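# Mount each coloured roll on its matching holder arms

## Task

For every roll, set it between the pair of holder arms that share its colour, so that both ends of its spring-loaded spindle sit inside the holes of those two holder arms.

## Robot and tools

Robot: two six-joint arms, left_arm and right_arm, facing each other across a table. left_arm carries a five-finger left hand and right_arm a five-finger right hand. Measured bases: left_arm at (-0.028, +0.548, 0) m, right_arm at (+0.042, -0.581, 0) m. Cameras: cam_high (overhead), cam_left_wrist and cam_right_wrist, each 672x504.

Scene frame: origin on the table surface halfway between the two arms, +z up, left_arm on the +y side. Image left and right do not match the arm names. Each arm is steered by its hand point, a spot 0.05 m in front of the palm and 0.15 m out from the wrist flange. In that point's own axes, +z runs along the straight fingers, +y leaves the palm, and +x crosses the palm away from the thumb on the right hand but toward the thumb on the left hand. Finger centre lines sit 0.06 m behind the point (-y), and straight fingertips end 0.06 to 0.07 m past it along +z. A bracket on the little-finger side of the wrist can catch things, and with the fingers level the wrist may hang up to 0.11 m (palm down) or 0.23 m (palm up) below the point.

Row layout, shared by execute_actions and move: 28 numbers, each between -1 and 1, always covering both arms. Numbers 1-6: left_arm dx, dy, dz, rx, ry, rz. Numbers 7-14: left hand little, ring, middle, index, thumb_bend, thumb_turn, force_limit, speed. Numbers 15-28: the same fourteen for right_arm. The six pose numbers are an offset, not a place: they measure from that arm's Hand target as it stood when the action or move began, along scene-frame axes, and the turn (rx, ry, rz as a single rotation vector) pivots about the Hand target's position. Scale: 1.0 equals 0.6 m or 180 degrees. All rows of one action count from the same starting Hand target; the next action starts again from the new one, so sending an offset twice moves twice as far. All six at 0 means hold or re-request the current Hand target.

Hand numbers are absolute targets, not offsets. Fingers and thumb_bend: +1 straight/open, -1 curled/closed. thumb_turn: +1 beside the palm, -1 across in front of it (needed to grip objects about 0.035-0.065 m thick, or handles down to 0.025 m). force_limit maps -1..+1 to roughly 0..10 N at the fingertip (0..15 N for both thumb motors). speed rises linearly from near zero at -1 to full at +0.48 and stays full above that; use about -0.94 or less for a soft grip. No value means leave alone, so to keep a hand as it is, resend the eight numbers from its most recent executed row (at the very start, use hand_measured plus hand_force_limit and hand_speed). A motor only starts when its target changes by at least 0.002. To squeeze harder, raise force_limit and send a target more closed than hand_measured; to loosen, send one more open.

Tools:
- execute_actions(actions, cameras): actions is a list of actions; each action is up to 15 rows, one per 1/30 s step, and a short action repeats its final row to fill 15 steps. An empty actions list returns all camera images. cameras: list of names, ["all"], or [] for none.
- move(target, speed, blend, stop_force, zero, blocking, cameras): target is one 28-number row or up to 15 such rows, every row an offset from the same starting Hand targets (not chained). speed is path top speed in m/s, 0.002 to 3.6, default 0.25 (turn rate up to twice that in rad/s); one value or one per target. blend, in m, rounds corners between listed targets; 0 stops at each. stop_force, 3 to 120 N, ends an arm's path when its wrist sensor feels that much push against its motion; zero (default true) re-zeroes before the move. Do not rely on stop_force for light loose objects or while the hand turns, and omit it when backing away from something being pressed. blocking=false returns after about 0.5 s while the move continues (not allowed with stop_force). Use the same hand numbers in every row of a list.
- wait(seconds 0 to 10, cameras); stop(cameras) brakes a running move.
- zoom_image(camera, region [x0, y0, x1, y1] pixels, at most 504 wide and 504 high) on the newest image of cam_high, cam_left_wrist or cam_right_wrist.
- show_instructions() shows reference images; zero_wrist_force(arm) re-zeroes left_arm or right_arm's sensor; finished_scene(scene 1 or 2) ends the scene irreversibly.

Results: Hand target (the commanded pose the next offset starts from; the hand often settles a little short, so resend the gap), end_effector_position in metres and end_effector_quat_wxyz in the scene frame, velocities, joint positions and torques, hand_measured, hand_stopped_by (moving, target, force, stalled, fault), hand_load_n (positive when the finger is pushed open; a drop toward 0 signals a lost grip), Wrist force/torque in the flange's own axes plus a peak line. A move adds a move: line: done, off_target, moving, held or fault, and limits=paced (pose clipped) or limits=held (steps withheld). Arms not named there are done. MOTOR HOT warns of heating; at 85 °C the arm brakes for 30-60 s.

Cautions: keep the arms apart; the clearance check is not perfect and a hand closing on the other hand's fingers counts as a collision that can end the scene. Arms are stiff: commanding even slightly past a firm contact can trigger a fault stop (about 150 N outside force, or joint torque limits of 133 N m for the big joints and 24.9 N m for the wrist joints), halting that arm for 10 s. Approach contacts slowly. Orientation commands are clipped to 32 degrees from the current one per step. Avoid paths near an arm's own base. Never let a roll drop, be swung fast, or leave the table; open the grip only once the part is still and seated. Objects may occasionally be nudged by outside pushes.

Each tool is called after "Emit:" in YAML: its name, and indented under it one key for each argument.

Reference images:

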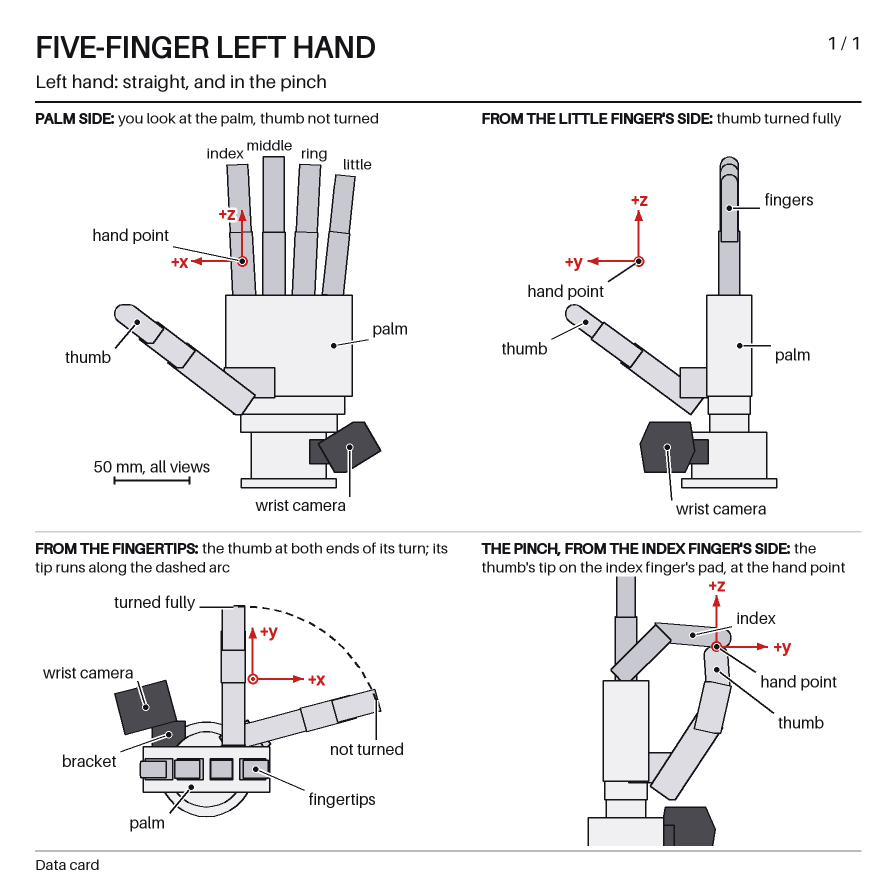

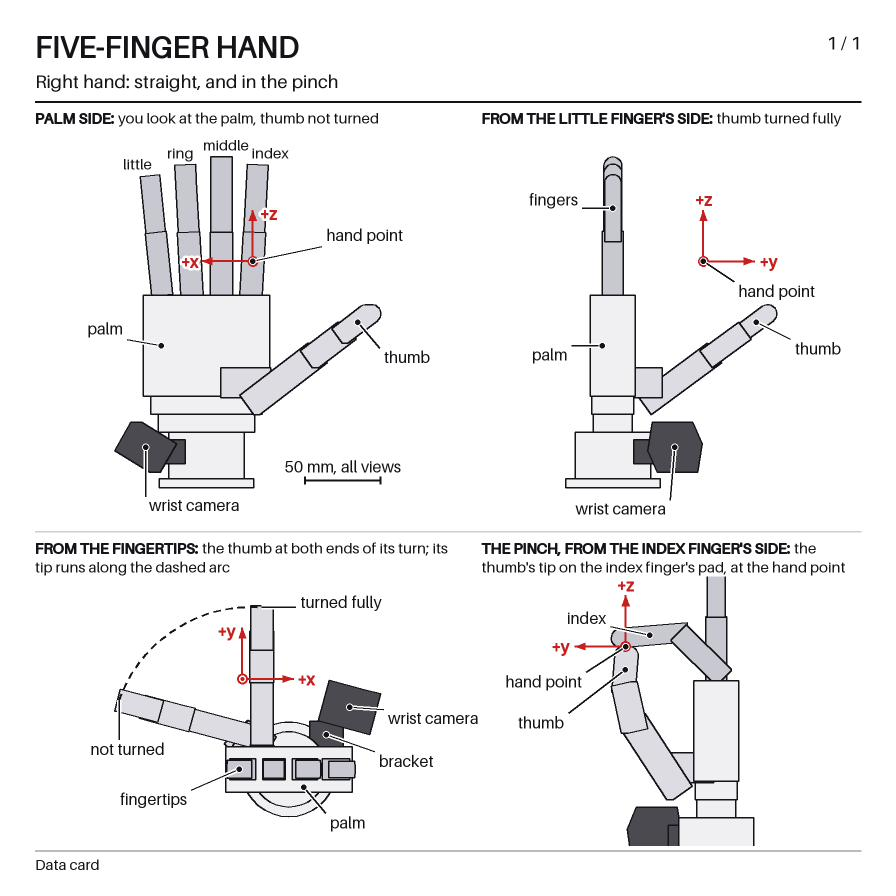

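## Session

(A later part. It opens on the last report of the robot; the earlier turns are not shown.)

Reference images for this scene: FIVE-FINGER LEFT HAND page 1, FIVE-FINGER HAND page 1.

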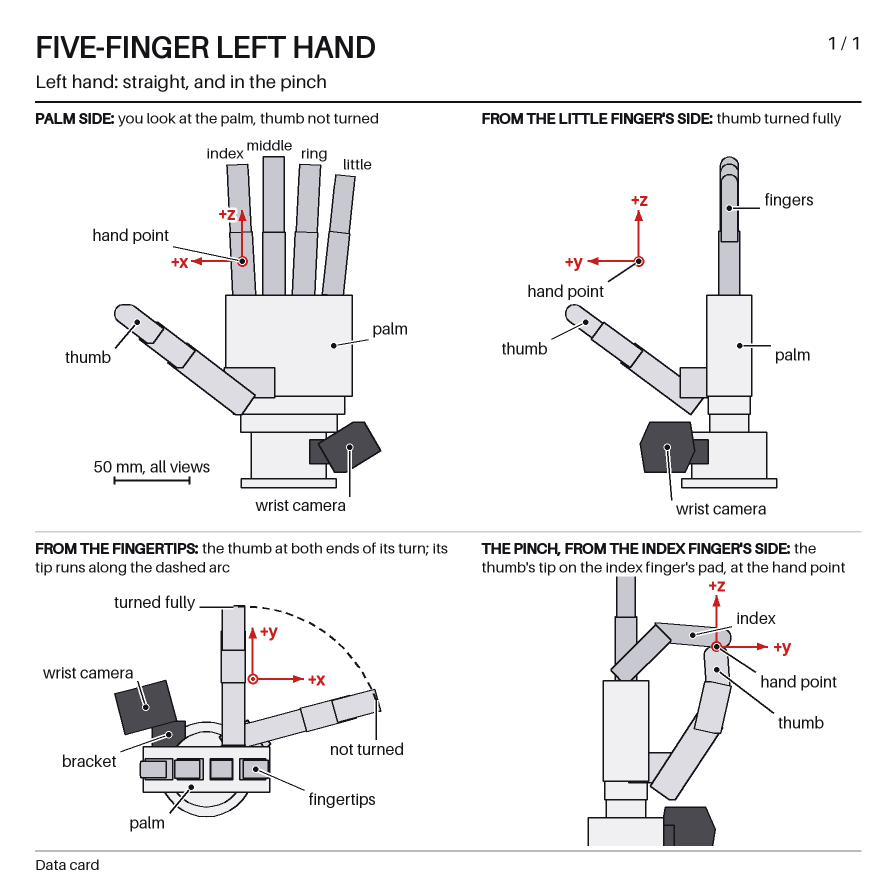

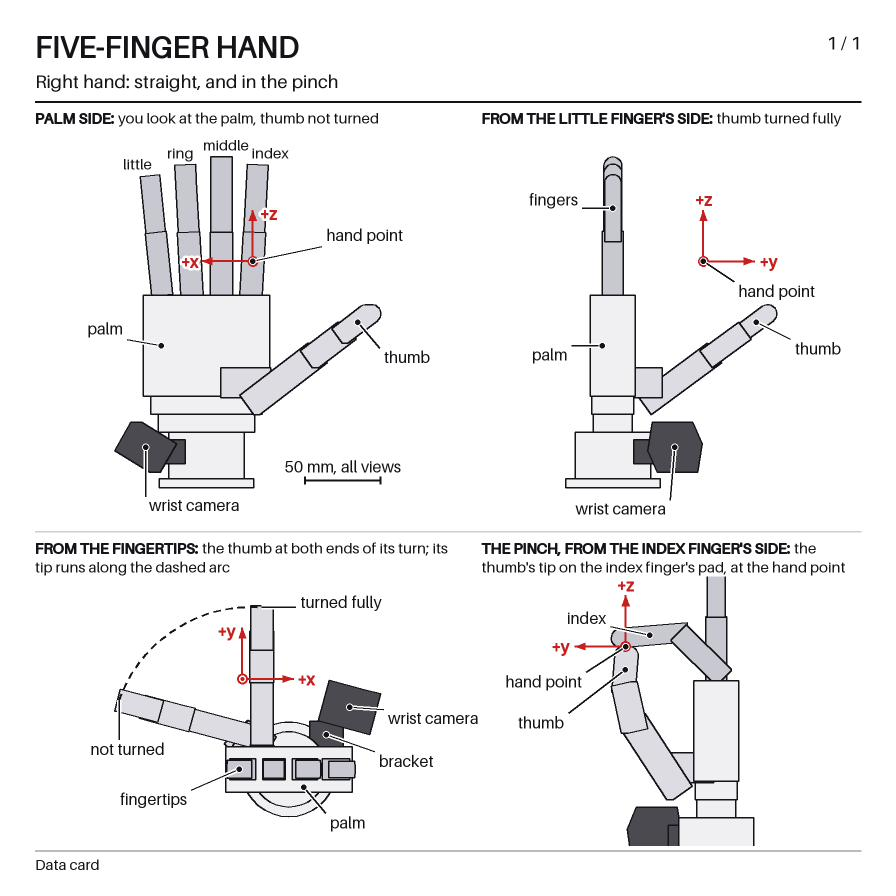

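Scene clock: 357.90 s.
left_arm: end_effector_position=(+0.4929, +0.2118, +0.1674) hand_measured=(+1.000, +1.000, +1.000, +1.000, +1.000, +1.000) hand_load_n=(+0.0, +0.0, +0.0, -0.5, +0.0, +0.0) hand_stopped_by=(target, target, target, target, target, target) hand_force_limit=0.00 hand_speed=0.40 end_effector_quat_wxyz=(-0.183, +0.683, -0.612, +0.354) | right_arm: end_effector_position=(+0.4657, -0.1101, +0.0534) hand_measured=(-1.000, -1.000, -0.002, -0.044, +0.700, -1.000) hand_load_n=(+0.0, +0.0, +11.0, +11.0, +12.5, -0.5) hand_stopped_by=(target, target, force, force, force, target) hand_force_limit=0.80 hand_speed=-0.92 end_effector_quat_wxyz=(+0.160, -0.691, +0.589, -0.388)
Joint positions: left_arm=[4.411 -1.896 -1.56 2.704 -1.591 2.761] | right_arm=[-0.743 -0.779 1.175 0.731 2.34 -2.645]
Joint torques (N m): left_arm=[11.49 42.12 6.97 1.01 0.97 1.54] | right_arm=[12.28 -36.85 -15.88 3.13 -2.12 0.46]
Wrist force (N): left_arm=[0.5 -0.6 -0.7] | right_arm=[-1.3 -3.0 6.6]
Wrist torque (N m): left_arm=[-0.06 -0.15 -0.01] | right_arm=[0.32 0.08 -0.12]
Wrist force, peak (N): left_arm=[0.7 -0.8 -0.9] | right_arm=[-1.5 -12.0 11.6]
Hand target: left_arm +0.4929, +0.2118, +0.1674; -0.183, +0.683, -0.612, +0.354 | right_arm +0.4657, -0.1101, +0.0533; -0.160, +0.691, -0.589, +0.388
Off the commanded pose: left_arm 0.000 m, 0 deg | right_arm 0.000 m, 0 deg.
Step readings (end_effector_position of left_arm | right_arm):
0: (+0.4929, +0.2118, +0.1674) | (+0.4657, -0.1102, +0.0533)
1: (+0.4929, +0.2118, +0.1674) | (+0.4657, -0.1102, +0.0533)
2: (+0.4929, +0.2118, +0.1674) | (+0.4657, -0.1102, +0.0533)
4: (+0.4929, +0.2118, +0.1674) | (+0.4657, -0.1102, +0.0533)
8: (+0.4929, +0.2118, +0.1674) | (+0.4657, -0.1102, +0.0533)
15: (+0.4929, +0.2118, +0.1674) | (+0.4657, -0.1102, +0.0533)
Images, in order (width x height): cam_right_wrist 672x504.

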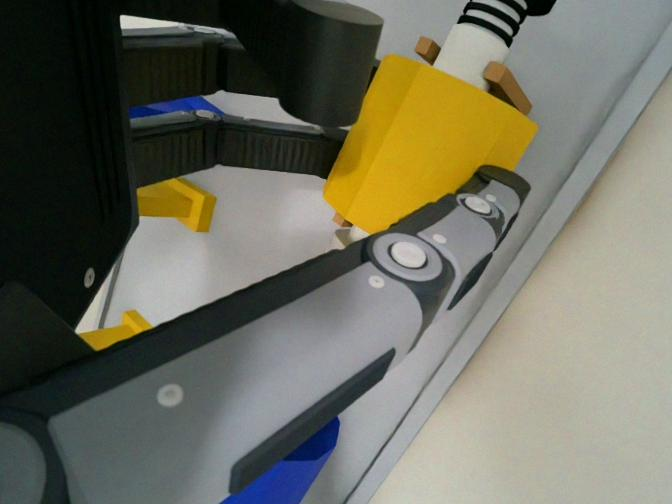

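Emit:
move:
  target: [0,0,0,0,0,0,1,1,1,1,1,1,0,0.4,0,0,0.18,0,0,0,-1,-1,-0.6,-0.6,-0.3,-1,0.8,-0.92]
  speed: 0.12
  cameras: ["all"]

Scene clock: 360.27 s.
left_arm: end_effector_position=(+0.4929, +0.2118, +0.1674) hand_measured=(+1.000, +1.000, +1.000, +1.000, +1.000, +1.000) hand_load_n=(+0.0, +0.0, +0.0, +0.0, +0.0, -0.5) hand_stopped_by=(target, target, target, target, target, target) hand_force_limit=0.00 hand_speed=0.40 end_effector_quat_wxyz=(-0.183, +0.683, -0.612, +0.354) | right_arm: end_effector_position=(+0.4657, -0.1101, +0.1613) hand_measured=(-1.000, -1.000, -0.004, -0.046, +0.696, -1.000) hand_load_n=(+0.0, +0.0, +0.0, +0.0, +0.0, +0.0) hand_stopped_by=(target, target, force, force, force, target) hand_force_limit=0.80 hand_speed=-0.92 end_effector_quat_wxyz=(+0.160, -0.691, +0.589, -0.387)
Joint positions: left_arm=[4.411 -1.896 -1.56 2.704 -1.591 2.761] | right_arm=[-0.743 -0.859 1.029 0.957 2.34 -2.645]
Joint torques (N m): left_arm=[11.43 41.51 7.3 0.85 0.96 1.55] | right_arm=[-7.83 -52.65 -32.27 3.15 3.16 1.48]
Wrist force (N): left_arm=[0.5 -0.8 -0.7] | right_arm=[-0.5 1.6 0.5]
Wrist torque (N m): left_arm=[-0.09 -0.15 -0.01] | right_arm=[0.24 0.11 -0.11]
Wrist force, peak (N): left_arm=[0.9 -0.6 -0.8] | right_arm=[-2.8 -7.0 11.3]
Hand target: left_arm +0.4929, +0.2118, +0.1674; -0.183, +0.683, -0.612, +0.354 | right_arm +0.4657, -0.1101, +0.1613; -0.160, +0.691, -0.589, +0.388
Off the commanded pose: left_arm 0.000 m, 0 deg | right_arm 0.000 m, 0 deg.
move: done

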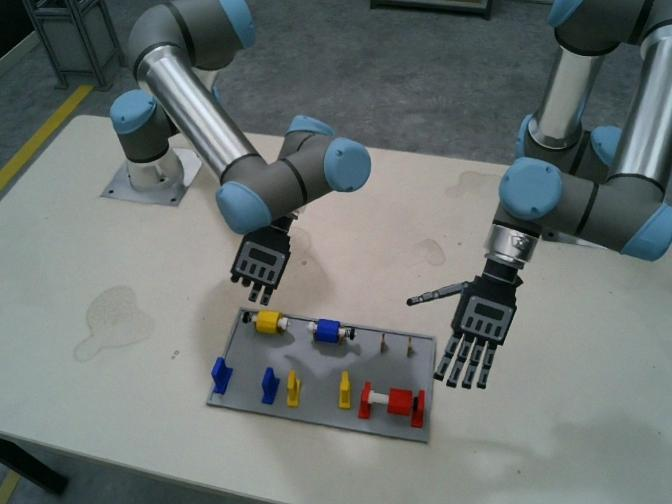

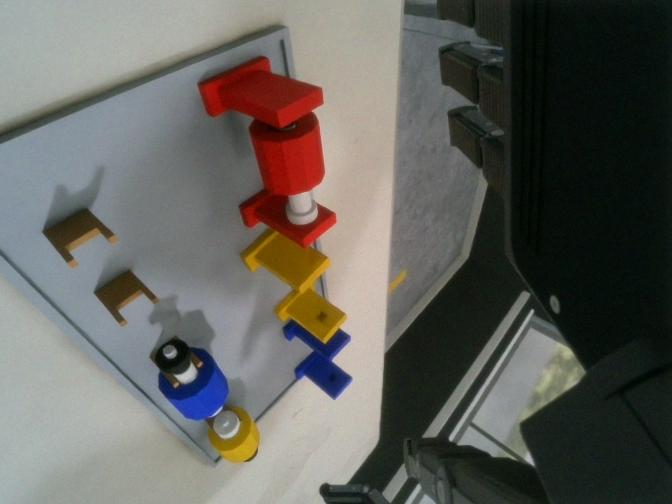

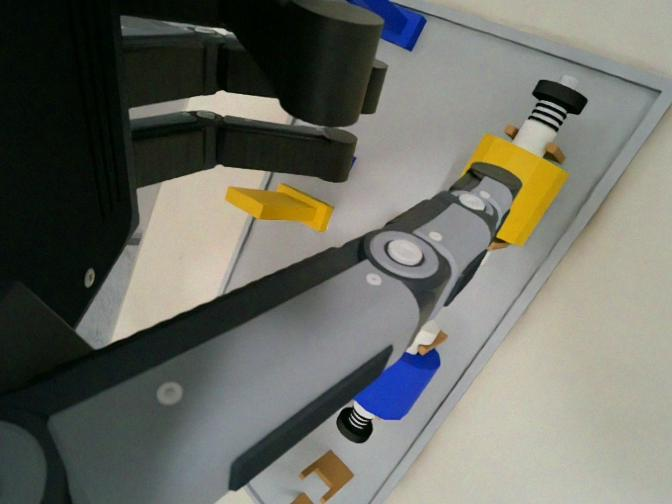

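Emit:
zoom_image:
  camera: "cam_right_wrist"
  region: [420, 50, 640, 270]

Scaled by 2.291 from the camera's 672x504 image, which has a finer 960x720 frame.

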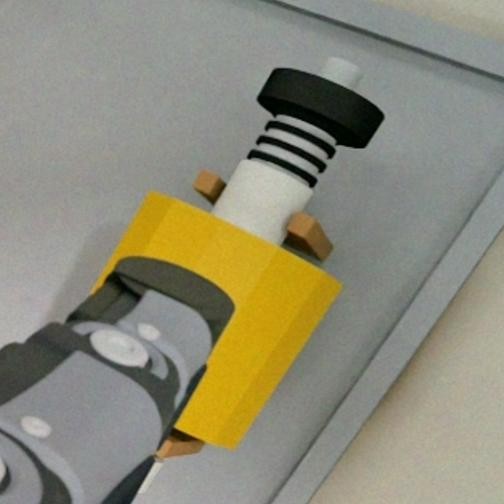

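Emit:
execute_actions:
  actions:
    - [[0,0,0,0,0,0,1,1,1,1,1,1,0,0.4,0,0,0,0,0,0,-1,-1,0.3,0.3,0.92,-1,0.8,-0.3]]

Emit:
move:
  target:
    - [0,0,0,0,0,0,1,1,1,1,1,1,0,0.4,0,0,-0.165,0,0,0,-1,-1,0.3,0.3,0.92,-1,0.8,-0.3]
    - [0,0,0,0,0,0,1,1,1,1,1,1,0,0.4,0,0,-0.194,0,0,0,-1,-1,0.3,0.3,0.92,-1,0.8,-0.3]
  speed: [0.12,0.04]
  blend: [0.005,0]
  stop_force: 5
  cameras: ["cam_right_wrist"]

Scene clock: 362.33 s.
left_arm: end_effector_position=(+0.4929, +0.2118, +0.1674) hand_measured=(+1.000, +1.000, +1.000, +1.000, +1.000, +1.000) hand_load_n=(+0.0, +0.0, +0.0, +0.0, +0.0, +0.0) hand_stopped_by=(target, target, target, target, target, target) hand_force_limit=0.00 hand_speed=0.40 end_effector_quat_wxyz=(-0.183, +0.683, -0.612, +0.354) | right_arm: end_effector_position=(+0.4657, -0.1102, +0.1613) hand_measured=(-1.000, -1.000, +0.300, +0.300, +0.920, -1.000) hand_load_n=(+0.0, +0.0, +0.0, +0.0, +0.0, +0.0) hand_stopped_by=(target, target, target, target, target, target) hand_force_limit=0.80 hand_speed=-0.30 end_effector_quat_wxyz=(+0.160, -0.691, +0.589, -0.388)
Joint positions: left_arm=[4.411 -1.896 -1.56 2.704 -1.591 2.761] | right_arm=[-0.743 -0.859 1.029 0.957 2.34 -2.645]
Joint torques (N m): left_arm=[11.22 42.27 7.51 0.91 0.84 1.48] | right_arm=[-6.1 -50.41 -32.24 2.9 2.39 1.68]
Wrist force (N): left_arm=[0.8 -0.7 -0.8] | right_arm=[-0.4 1.6 0.5]
Wrist torque (N m): left_arm=[-0.08 -0.21 0.02] | right_arm=[0.24 0.10 -0.11]
Wrist force, peak (N): left_arm=[0.9 -0.7 -0.7] | right_arm=[-0.7 1.9 0.3]
Hand target: left_arm +0.4929, +0.2118, +0.1674; -0.183, +0.683, -0.612, +0.354 | right_arm +0.4657, -0.1101, +0.1613; -0.160, +0.691, -0.589, +0.388
Off the commanded pose: left_arm 0.000 m, 0 deg | right_arm 0.000 m, 0 deg.
Step readings (end_effector_position of left_arm | right_arm):
0: (+0.4929, +0.2118, +0.1674) | (+0.4657, -0.1102, +0.1613)
1: (+0.4929, +0.2118, +0.1674) | (+0.4657, -0.1102, +0.1613)
2: (+0.4929, +0.2118, +0.1674) | (+0.4657, -0.1102, +0.1613)
4: (+0.4929, +0.2118, +0.1674) | (+0.4657, -0.1102, +0.1613)
8: (+0.4929, +0.2118, +0.1674) | (+0.4657, -0.1102, +0.1613)
15: (+0.4929, +0.2118, +0.1674) | (+0.4657, -0.1102, +0.1613)

Scene clock: 364.63 s.
left_arm: end_effector_position=(+0.4929, +0.2118, +0.1674) hand_measured=(+1.000, +1.000, +1.000, +1.000, +1.000, +1.000) hand_load_n=(+0.0, +0.0, +0.0, +0.0, +0.0, -0.5) hand_stopped_by=(target, target, target, target, target, target) hand_force_limit=0.00 hand_speed=0.40 end_effector_quat_wxyz=(-0.183, +0.683, -0.612, +0.354) | right_arm: end_effector_position=(+0.4657, -0.1101, +0.0449) hand_measured=(-1.000, -1.000, +0.300, +0.300, +0.920, -1.000) hand_load_n=(+0.0, +0.5, +0.0, +0.0, +0.0, +0.0) hand_stopped_by=(target, target, target, target, target, target) hand_force_limit=0.80 hand_speed=-0.30 end_effector_quat_wxyz=(+0.160, -0.691, +0.589, -0.388)
Joint positions: left_arm=[4.411 -1.896 -1.56 2.704 -1.591 2.761] | right_arm=[-0.743 -0.771 1.183 0.715 2.34 -2.645]
Joint torques (N m): left_arm=[11.01 41.71 7.42 1 0.91 1.59] | right_arm=[7.56 -36.69 -3.28 0.08 -1.32 -1.51]
Wrist force (N): left_arm=[0.6 -0.6 -0.7] | right_arm=[-0.8 1.8 0.5]
Wrist torque (N m): left_arm=[-0.06 -0.18 0.00] | right_arm=[0.27 0.10 0.06]
Wrist force, peak (N): left_arm=[0.6 -0.9 -0.8] | right_arm=[-0.8 2.1 0.5]
Hand target: left_arm +0.4929, +0.2118, +0.1674; -0.183, +0.683, -0.612, +0.354 | right_arm +0.4657, -0.1101, +0.0449; -0.160, +0.691, -0.589, +0.388
Off the commanded pose: left_arm 0.000 m, 0 deg | right_arm 0.000 m, 0 deg.
move: done
Images, in order (width x height): cam_right_wrist 672x504.

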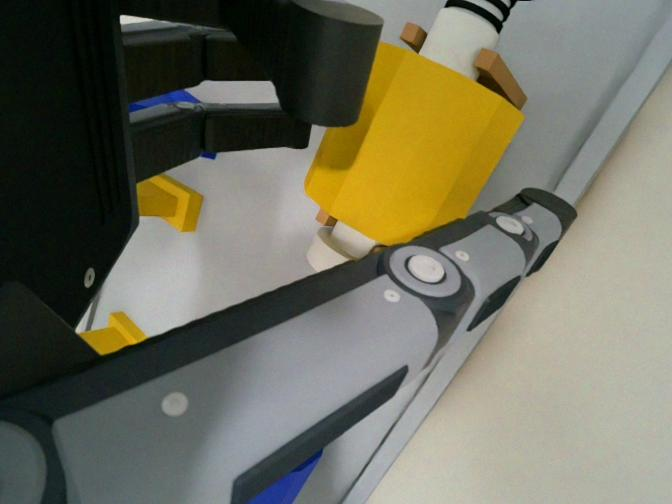

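Emit:
execute_actions:
  actions:
    - [[0,0,0,0,0,0,1,1,1,1,1,1,0,0.4,0,0,0,0,0,0,-1,-1,-0.6,-0.6,-0.3,-1,0.8,-0.92]]
  cameras: ["cam_right_wrist"]

Scene clock: 366.60 s.
left_arm: end_effector_position=(+0.4929, +0.2118, +0.1674) hand_measured=(+1.000, +1.000, +1.000, +1.000, +1.000, +1.000) hand_load_n=(+0.0, +0.0, -0.5, +0.0, +0.0, -0.5) hand_stopped_by=(target, target, target, target, target, target) hand_force_limit=0.00 hand_speed=0.40 end_effector_quat_wxyz=(-0.183, +0.683, -0.612, +0.354) | right_arm: end_effector_position=(+0.4657, -0.1101, +0.0449) hand_measured=(-1.000, -1.000, +0.012, -0.044, +0.738, -1.000) hand_load_n=(+0.0, +0.0, +9.5, +10.0, +12.0, -1.0) hand_stopped_by=(target, target, force, force, force, target) hand_force_limit=0.80 hand_speed=-0.92 end_effector_quat_wxyz=(+0.160, -0.691, +0.589, -0.388)
Joint positions: left_arm=[4.411 -1.896 -1.56 2.704 -1.591 2.761] | right_arm=[-0.743 -0.771 1.183 0.715 2.34 -2.645]
Joint torques (N m): left_arm=[11.33 41.82 7.8 0.83 0.64 1.43] | right_arm=[1.73 -37.84 -4.75 4.36 -1.31 -1.33]
Wrist force (N): left_arm=[0.6 -0.7 -0.6] | right_arm=[-0.8 -4.0 5.5]
Wrist torque (N m): left_arm=[-0.08 -0.18 0.00] | right_arm=[0.26 -0.05 -0.10]
Wrist force, peak (N): left_arm=[1.0 -0.8 -0.6] | right_arm=[-0.9 -5.7 6.4]
Hand target: left_arm +0.4929, +0.2118, +0.1674; -0.183, +0.683, -0.612, +0.354 | right_arm +0.4657, -0.1101, +0.0449; -0.160, +0.691, -0.589, +0.388
Off the commanded pose: left_arm 0.000 m, 0 deg | right_arm 0.000 m, 0 deg.
Step readings (end_effector_position of left_arm | right_arm):
0: (+0.4929, +0.2118, +0.1674) | (+0.4657, -0.1101, +0.0449)
1: (+0.4929, +0.2118, +0.1674) | (+0.4657, -0.1101, +0.0449)
2: (+0.4929, +0.2118, +0.1674) | (+0.4657, -0.1101, +0.0449)
4: (+0.4929, +0.2118, +0.1674) | (+0.4657, -0.1101, +0.0449)
8: (+0.4929, +0.2118, +0.1674) | (+0.4657, -0.1101, +0.0449)
15: (+0.4929, +0.2118, +0.1674) | (+0.4657, -0.1101, +0.0449)
Images, in order (width x height): cam_right_wrist 672x504.

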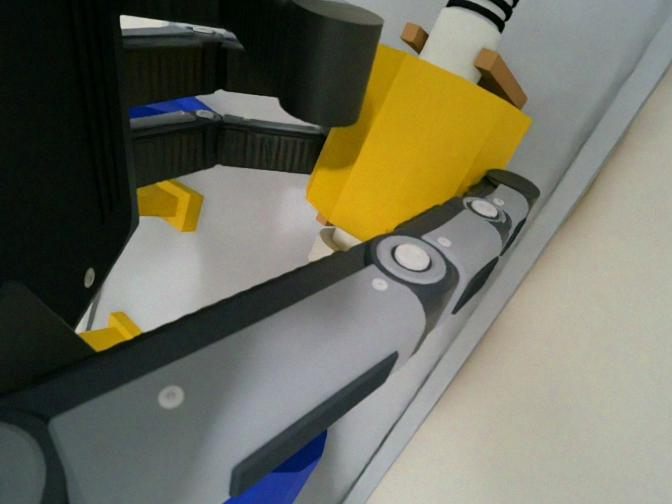

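Emit:
move:
  target: [0,0,0,0,0,0,1,1,1,1,1,1,0,0.4,0,0,0.025,0,0,0,-1,-1,-0.6,-0.6,-0.3,-1,0.8,-0.92]
  speed: 0.03
  cameras: ["cam_right_wrist"]

Scene clock: 367.67 s.
left_arm: end_effector_position=(+0.4929, +0.2118, +0.1674) hand_measured=(+1.000, +1.000, +1.000, +1.000, +1.000, +1.000) hand_load_n=(+0.0, +0.0, +0.0, +0.0, +0.0, +0.0) hand_stopped_by=(target, target, target, target, target, target) hand_force_limit=0.00 hand_speed=0.40 end_effector_quat_wxyz=(-0.183, +0.683, -0.612, +0.354) | right_arm: end_effector_position=(+0.4657, -0.1102, +0.0598) hand_measured=(-1.000, -1.000, +0.012, -0.044, +0.738, -1.000) hand_load_n=(+0.0, +0.0, +5.0, +7.5, +11.0, +1.0) hand_stopped_by=(target, target, force, force, force, target) hand_force_limit=0.80 hand_speed=-0.92 end_effector_quat_wxyz=(+0.160, -0.691, +0.589, -0.388)
Joint positions: left_arm=[4.411 -1.896 -1.56 2.704 -1.591 2.761] | right_arm=[-0.743 -0.786 1.169 0.744 2.34 -2.645]
Joint torques (N m): left_arm=[11.21 42.14 7.19 1.13 0.87 1.36] | right_arm=[-3.19 -52.75 -32.05 3.41 -0.89 -0.33]
Wrist force (N): left_arm=[0.7 -0.7 -0.7] | right_arm=[-0.9 2.0 1.1]
Wrist torque (N m): left_arm=[-0.08 -0.19 0.01] | right_arm=[0.29 0.09 0.07]
Wrist force, peak (N): left_arm=[0.8 -0.9 -0.6] | right_arm=[-4.7 -7.3 11.0]
Hand target: left_arm +0.4929, +0.2118, +0.1674; -0.183, +0.683, -0.612, +0.354 | right_arm +0.4657, -0.1101, +0.0599; -0.160, +0.691, -0.589, +0.388
Off the commanded pose: left_arm 0.000 m, 0 deg | right_arm 0.000 m, 0 deg.
move: done
Images, in order (width x height): cam_right_wrist 672x504.

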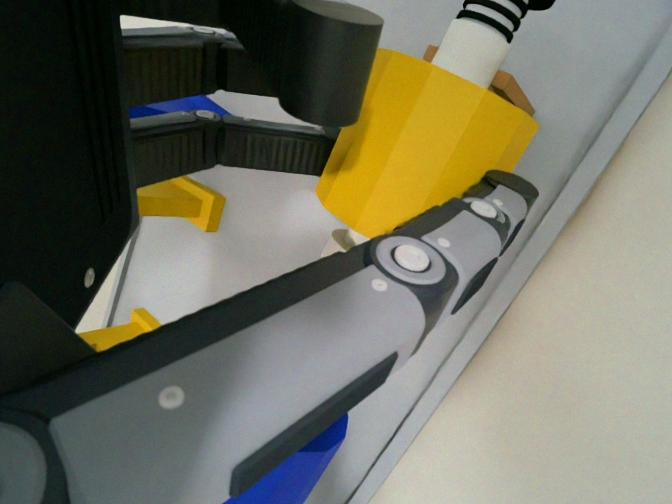

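Emit:
move:
  target: [0,0,0,0,0,0,1,1,1,1,1,1,0,0.4,0,0,0.12,0,0,0,-1,-1,-0.6,-0.6,-0.3,-1,0.8,-0.92]
  speed: 0.06
  cameras: ["all"]

Scene clock: 369.47 s.
left_arm: end_effector_position=(+0.4929, +0.2118, +0.1674) hand_measured=(+1.000, +1.000, +1.000, +1.000, +1.000, +1.000) hand_load_n=(+0.0, +0.0, +0.0, +0.0, +0.0, -0.5) hand_stopped_by=(target, target, target, target, target, target) hand_force_limit=0.00 hand_speed=0.40 end_effector_quat_wxyz=(-0.183, +0.683, -0.612, +0.354) | right_arm: end_effector_position=(+0.4657, -0.1102, +0.1318) hand_measured=(-1.000, -1.000, +0.012, -0.044, +0.738, -1.000) hand_load_n=(+0.0, +0.0, +5.0, +7.0, +11.5, +1.0) hand_stopped_by=(target, target, force, force, force, target) hand_force_limit=0.80 hand_speed=-0.92 end_effector_quat_wxyz=(+0.160, -0.691, +0.589, -0.387)
Joint positions: left_arm=[4.411 -1.896 -1.56 2.704 -1.591 2.761] | right_arm=[-0.743 -0.843 1.078 0.892 2.34 -2.645]
Joint torques (N m): left_arm=[10.84 41.33 8.13 0.88 0.86 1.46] | right_arm=[-5.67 -52.58 -32.54 3.29 0.29 1.06]
Wrist force (N): left_arm=[0.9 -0.8 -0.7] | right_arm=[-0.9 2.1 0.8]
Wrist torque (N m): left_arm=[-0.09 -0.22 0.02] | right_arm=[0.28 0.09 0.06]
Wrist force, peak (N): left_arm=[0.7 -0.9 -0.9] | right_arm=[-1.1 2.4 1.1]
Hand target: left_arm +0.4929, +0.2118, +0.1674; -0.183, +0.683, -0.612, +0.354 | right_arm +0.4657, -0.1101, +0.1319; -0.160, +0.691, -0.589, +0.388
Off the commanded pose: left_arm 0.000 m, 0 deg | right_arm 0.000 m, 0 deg.
move: done

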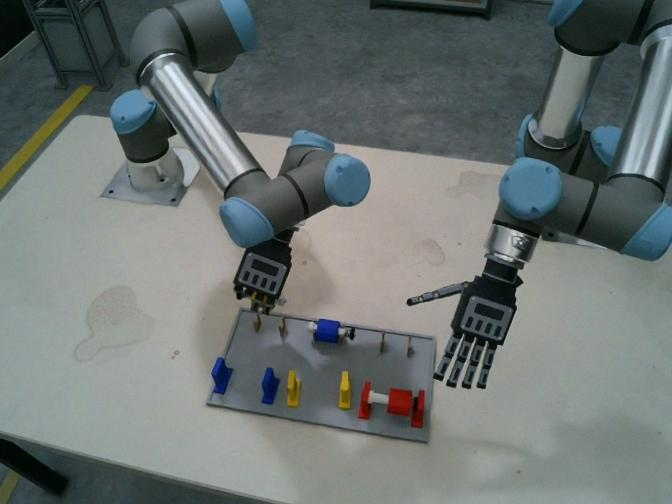

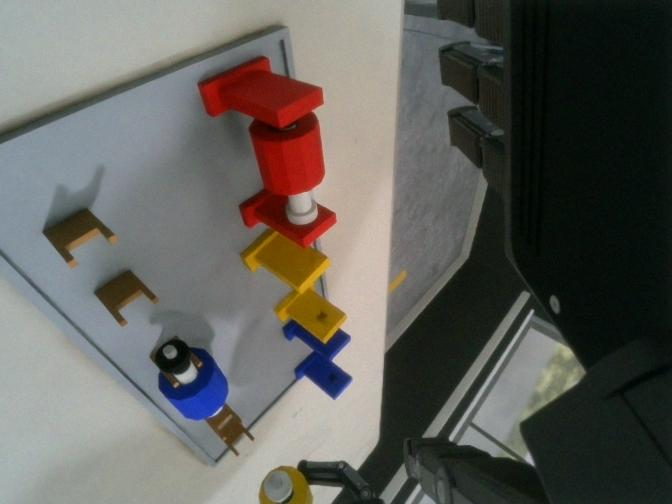

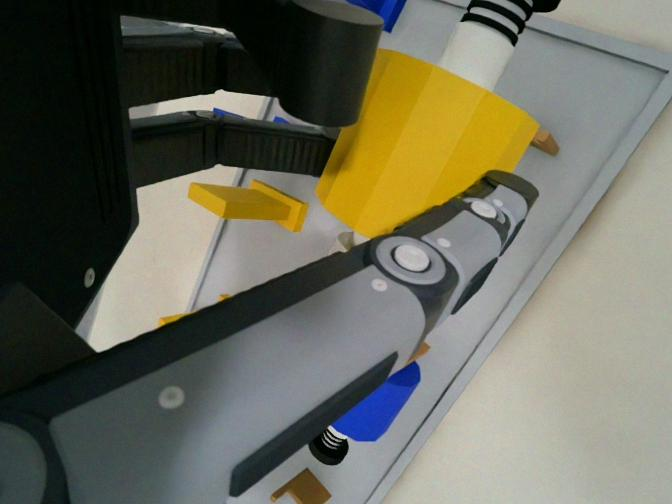

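Emit:
zoom_image:
  camera: "cam_right_wrist"
  region: [300, 0, 570, 260]

Scaled by 1.867 from the camera's 672x504 image, which has a finer 960x720 frame.

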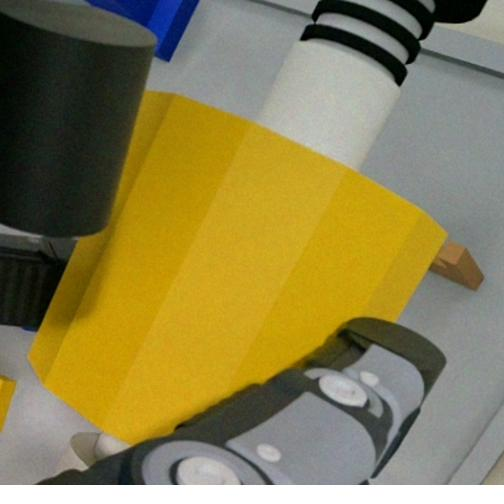

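Emit:
move:
  target:
    - [0,0,0,0,0,0,1,1,1,1,1,1,0,0.4,0.08,0.1,0.06,0.0777,0.0052,0.021,-1,-1,-0.6,-0.6,-0.3,-1,0.8,-0.92]
    - [0,0,0,0,0,0,1,1,1,1,1,1,0,0.4,0.1945,0.27,0.02,0.1553,0.0104,0.0419,-1,-1,-0.6,-0.6,-0.3,-1,0.8,-0.92]
  speed: 0.1
  blend: [0.03,0]
  cameras: ["all"]

Scene clock: 374.47 s.
left_arm: end_effector_position=(+0.4929, +0.2118, +0.1674) hand_measured=(+1.000, +1.000, +1.000, +1.000, +1.000, +1.000) hand_load_n=(+0.0, +0.0, +0.0, +0.0, +0.0, -0.5) hand_stopped_by=(target, target, target, target, target, target) hand_force_limit=0.00 hand_speed=0.40 end_effector_quat_wxyz=(-0.183, +0.683, -0.612, +0.354) | right_arm: end_effector_position=(+0.5824, +0.0518, +0.1439) hand_measured=(-1.000, -1.000, +0.012, -0.044, +0.738, -1.000) hand_load_n=(+0.0, +0.0, +5.0, +7.0, +11.5, +1.0) hand_stopped_by=(target, target, force, force, force, target) hand_force_limit=0.80 hand_speed=-0.92 end_effector_quat_wxyz=(+0.337, -0.675, +0.621, -0.211)
Joint positions: left_arm=[4.411 -1.896 -1.56 2.704 -1.591 2.761] | right_arm=[-0.843 -0.569 0.489 0.89 1.909 -2.623]
Joint torques (N m): left_arm=[11.86 42.05 7.32 1.04 0.8 1.49] | right_arm=[-9.93 -45.5 -33.82 2.25 -2.01 1.64]
Wrist force (N): left_arm=[0.6 -0.8 -0.6] | right_arm=[-0.4 1.7 0.2]
Wrist torque (N m): left_arm=[-0.10 -0.18 0.01] | right_arm=[0.24 0.03 -0.09]
Wrist force, peak (N): left_arm=[0.9 -0.7 -0.8] | right_arm=[-0.8 2.8 0.8]
Hand target: left_arm +0.4929, +0.2118, +0.1674; -0.183, +0.683, -0.612, +0.354 | right_arm +0.5824, +0.0519, +0.1439; -0.337, +0.675, -0.621, +0.211
Off the commanded pose: left_arm 0.000 m, 0 deg | right_arm 0.000 m, 0 deg.
move: done

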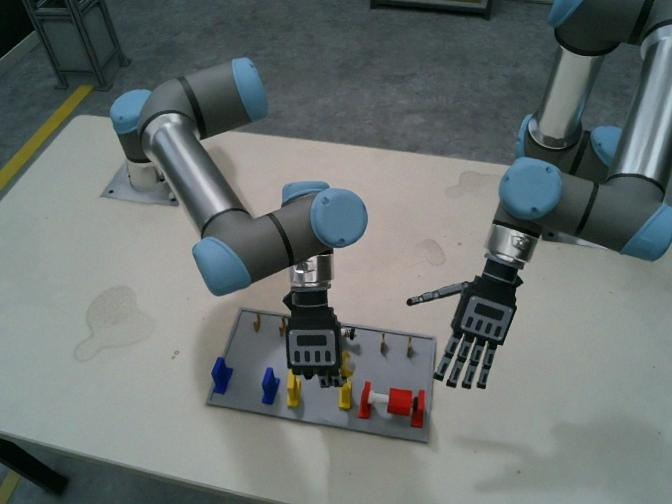

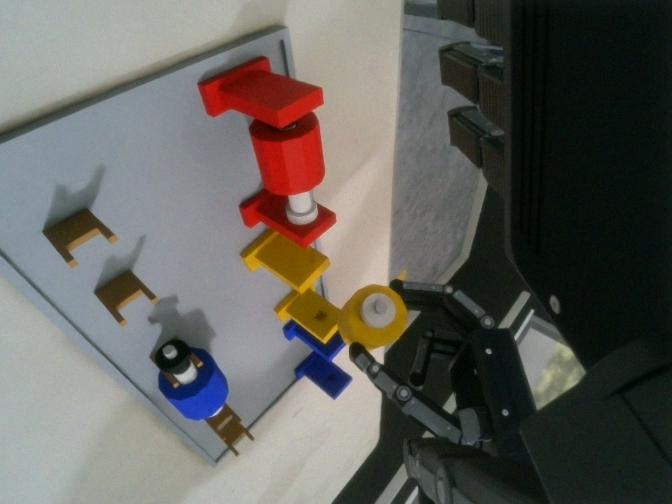

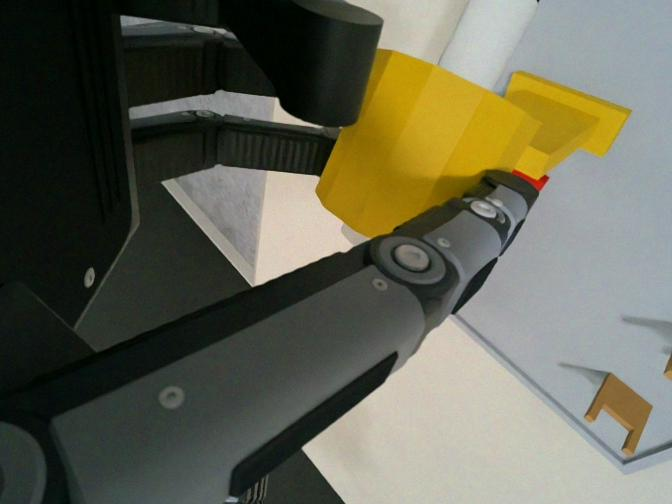

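Emit:
zoom_image:
  camera: "cam_left_wrist"
  region: [220, 180, 460, 420]

Scaled by 2.100 from the camera's 672x504 image, which has a finer 960x720 frame.

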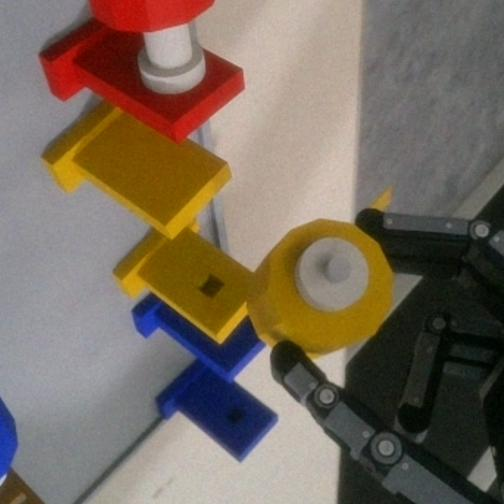

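Emit:
move:
  target: [0,0,0,0,0,0,1,1,1,1,1,1,0,0.4,0,0,-0.045,0,0,0,-1,-1,-0.6,-0.6,-0.3,-1,0.8,-0.92]
  speed: 0.06
  stop_force: 4
  cameras: ["all"]

Emit:
zoom_image:
  camera: "cam_right_wrist"
  region: [400, 0, 670, 200]

Emit:
zoom_image:
  camera: "cam_left_wrist"
  region: [260, 220, 440, 370]

Scene clock: 378.07 s.
left_arm: end_effector_position=(+0.4929, +0.2118, +0.1674) hand_measured=(+1.000, +1.000, +1.000, +1.000, +1.000, +1.000) hand_load_n=(+0.0, +0.0, +0.0, +0.0, +0.0, -0.5) hand_stopped_by=(target, target, target, target, target, target) hand_force_limit=0.00 hand_speed=0.40 end_effector_quat_wxyz=(-0.183, +0.683, -0.612, +0.354) | right_arm: end_effector_position=(+0.5824, +0.0518, +0.1169) hand_measured=(-1.000, -1.000, +0.012, -0.044, +0.738, -1.000) hand_load_n=(+0.0, +0.0, +5.0, +7.0, +11.5, +0.5) hand_stopped_by=(target, target, force, force, force, target) hand_force_limit=0.80 hand_speed=-0.92 end_effector_quat_wxyz=(+0.337, -0.675, +0.621, -0.211)
Joint positions: left_arm=[4.411 -1.896 -1.56 2.704 -1.591 2.761] | right_arm=[-0.843 -0.574 0.567 0.817 1.909 -2.622]
Joint torques (N m): left_arm=[11.34 41.9 7.33 0.94 0.89 1.54] | right_arm=[2.44 -60.5 -6.71 -0.93 -2.02 -1.14]
Wrist force (N): left_arm=[0.5 -0.5 -0.6] | right_arm=[-0.4 1.6 0.2]
Wrist torque (N m): left_arm=[-0.05 -0.16 -0.01] | right_arm=[0.22 0.04 -0.13]
Wrist force, peak (N): left_arm=[0.6 -0.8 -0.9] | right_arm=[0.2 2.2 0.2]
Hand target: left_arm +0.4929, +0.2118, +0.1674; -0.183, +0.683, -0.612, +0.354 | right_arm +0.5824, +0.0519, +0.1169; -0.337, +0.675, -0.621, +0.211
Off the commanded pose: left_arm 0.000 m, 0 deg | right_arm 0.000 m, 0 deg.
move: done

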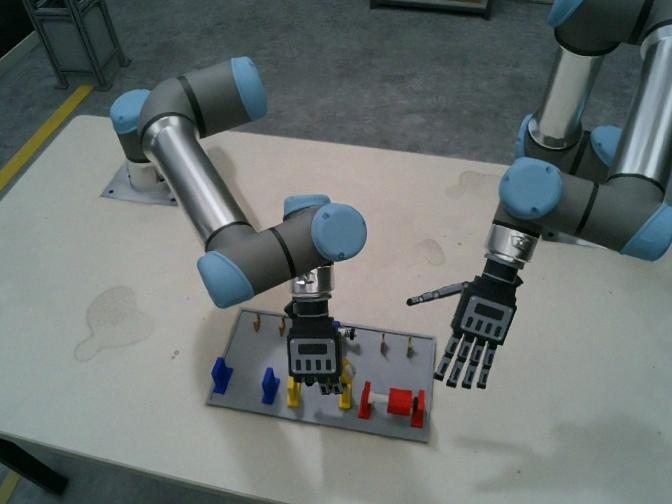

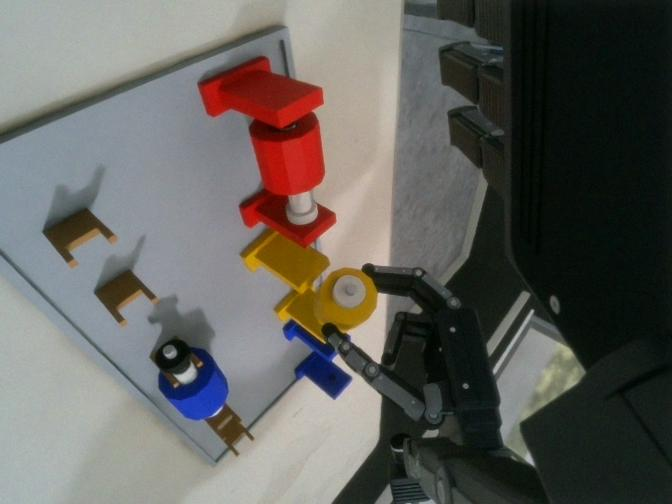

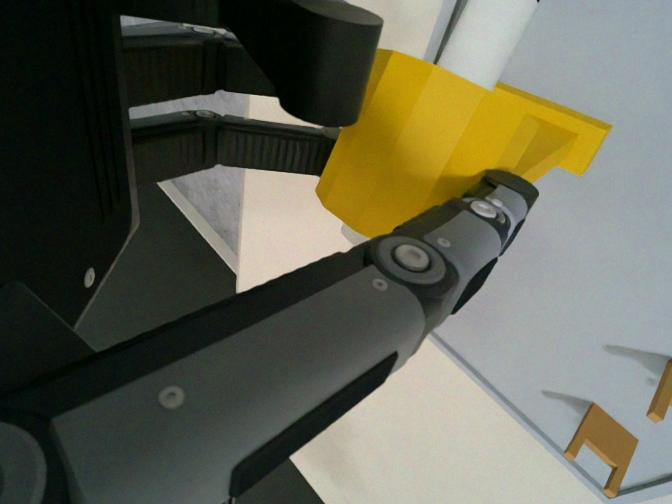

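Scaled by 1.867 from the camera's 672x504 image, which has a finer 960x720 frame.

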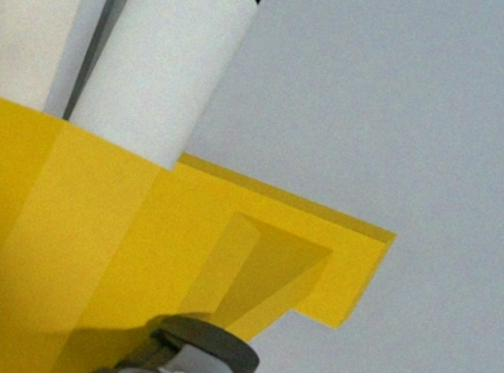

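Scaled by 2.800 from the camera's 672x504 image, which has a finer 960x720 frame.

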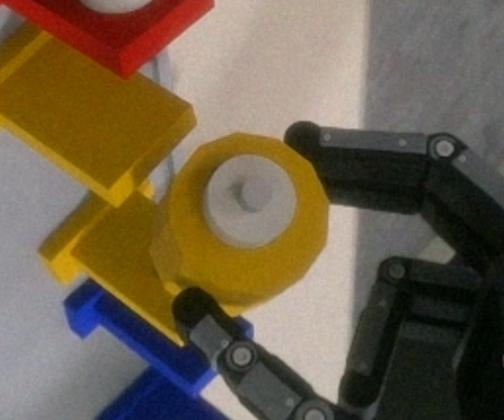

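Emit:
zoom_image:
  camera: "cam_high"
  region: [250, 310, 400, 430]

Scaled by 3.360 from the camera's 672x504 image, which has a finer 960x720 frame.

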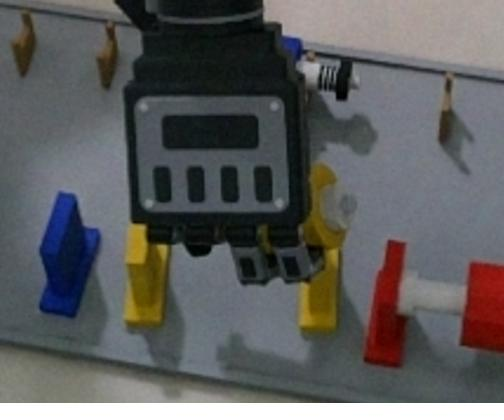

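Emit:
zoom_image:
  camera: "cam_left_wrist"
  region: [230, 220, 360, 410]

Scaled by 2.653 from the camera's 672x504 image, which has a finer 960x720 frame.

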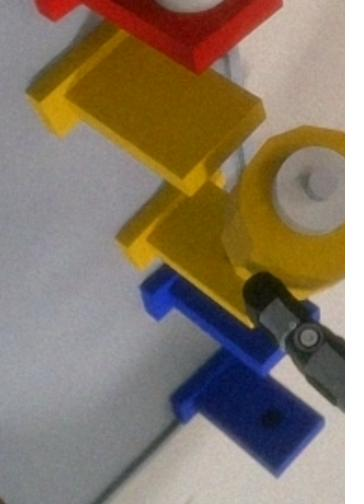

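Emit:
zoom_image:
  camera: "cam_left_wrist"
  region: [190, 40, 350, 260]

Emit:
zoom_image:
  camera: "cam_left_wrist"
  region: [230, 220, 370, 330]

Emit:
zoom_image:
  camera: "cam_left_wrist"
  region: [270, 300, 400, 420]

Emit:
zoom_image:
  camera: "cam_left_wrist"
  region: [30, 180, 280, 470]

Scaled by 2.291 from the camera's 672x504 image, which has a finer 960x720 frame.

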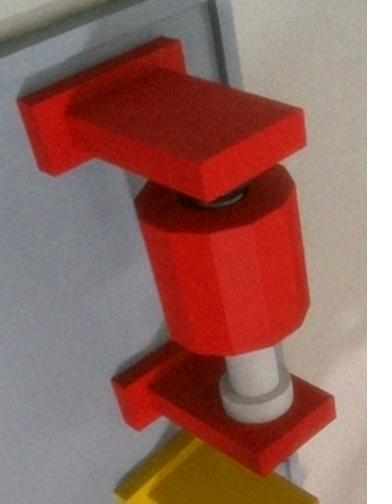

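Scaled by 3.600 from the camera's 672x504 image, which has a finer 960x720 frame.

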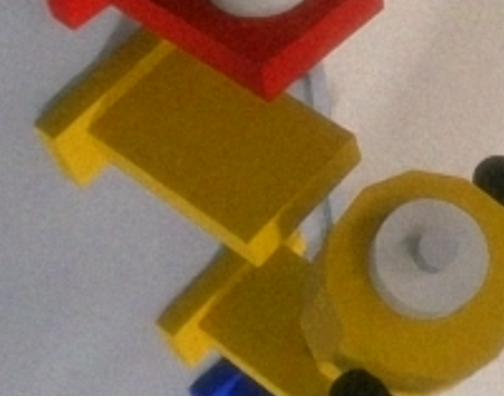

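Scaled by 3.877 from the camera's 672x504 image, which has a finer 960x720 frame.

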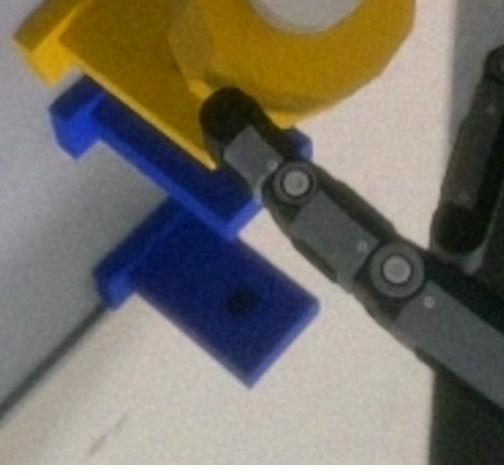

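Scaled by 1.738 from the camera's 672x504 image, which has a finer 960x720 frame.

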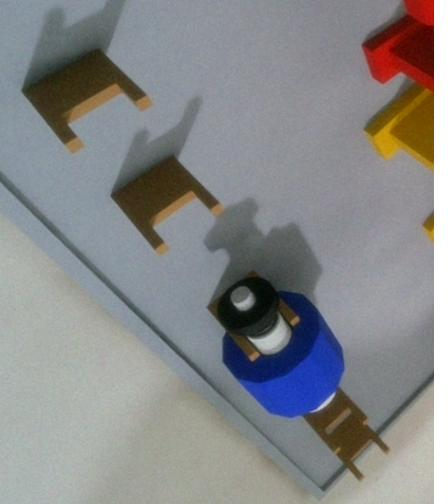

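Emit:
zoom_image:
  camera: "cam_left_wrist"
  region: [230, 220, 340, 300]

Emit:
zoom_image:
  camera: "cam_left_wrist"
  region: [190, 40, 350, 130]

Emit:
zoom_image:
  camera: "cam_left_wrist"
  region: [230, 180, 350, 260]

Scaled by 4.582 from the camera's 672x504 image, which has a finer 960x720 frame.

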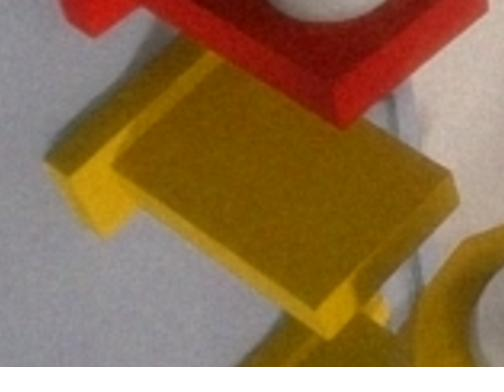

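Scaled by 3.150 from the camera's 672x504 image, which has a finer 960x720 frame.

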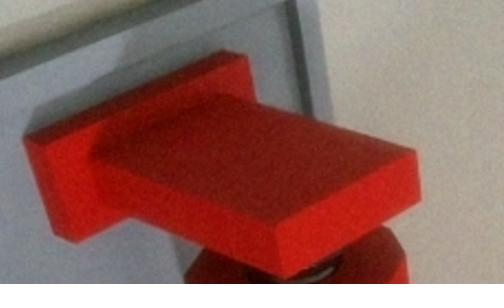

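Scaled by 4.200 from the camera's 672x504 image, which has a finer 960x720 frame.

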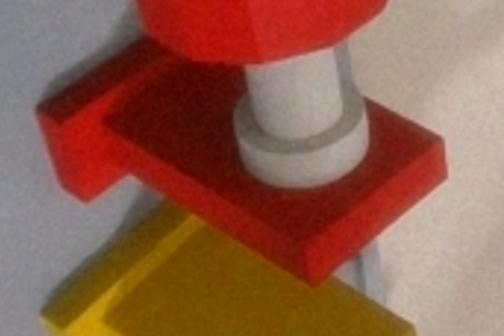

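Emit:
zoom_image:
  camera: "cam_high"
  region: [310, 340, 390, 410]

Scaled by 6.300 from the camera's 672x504 image, which has a finer 960x720 frame.

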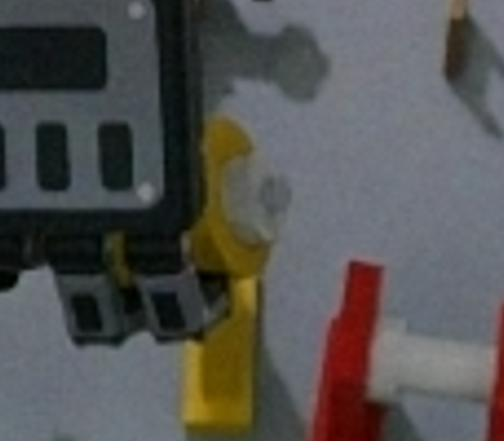

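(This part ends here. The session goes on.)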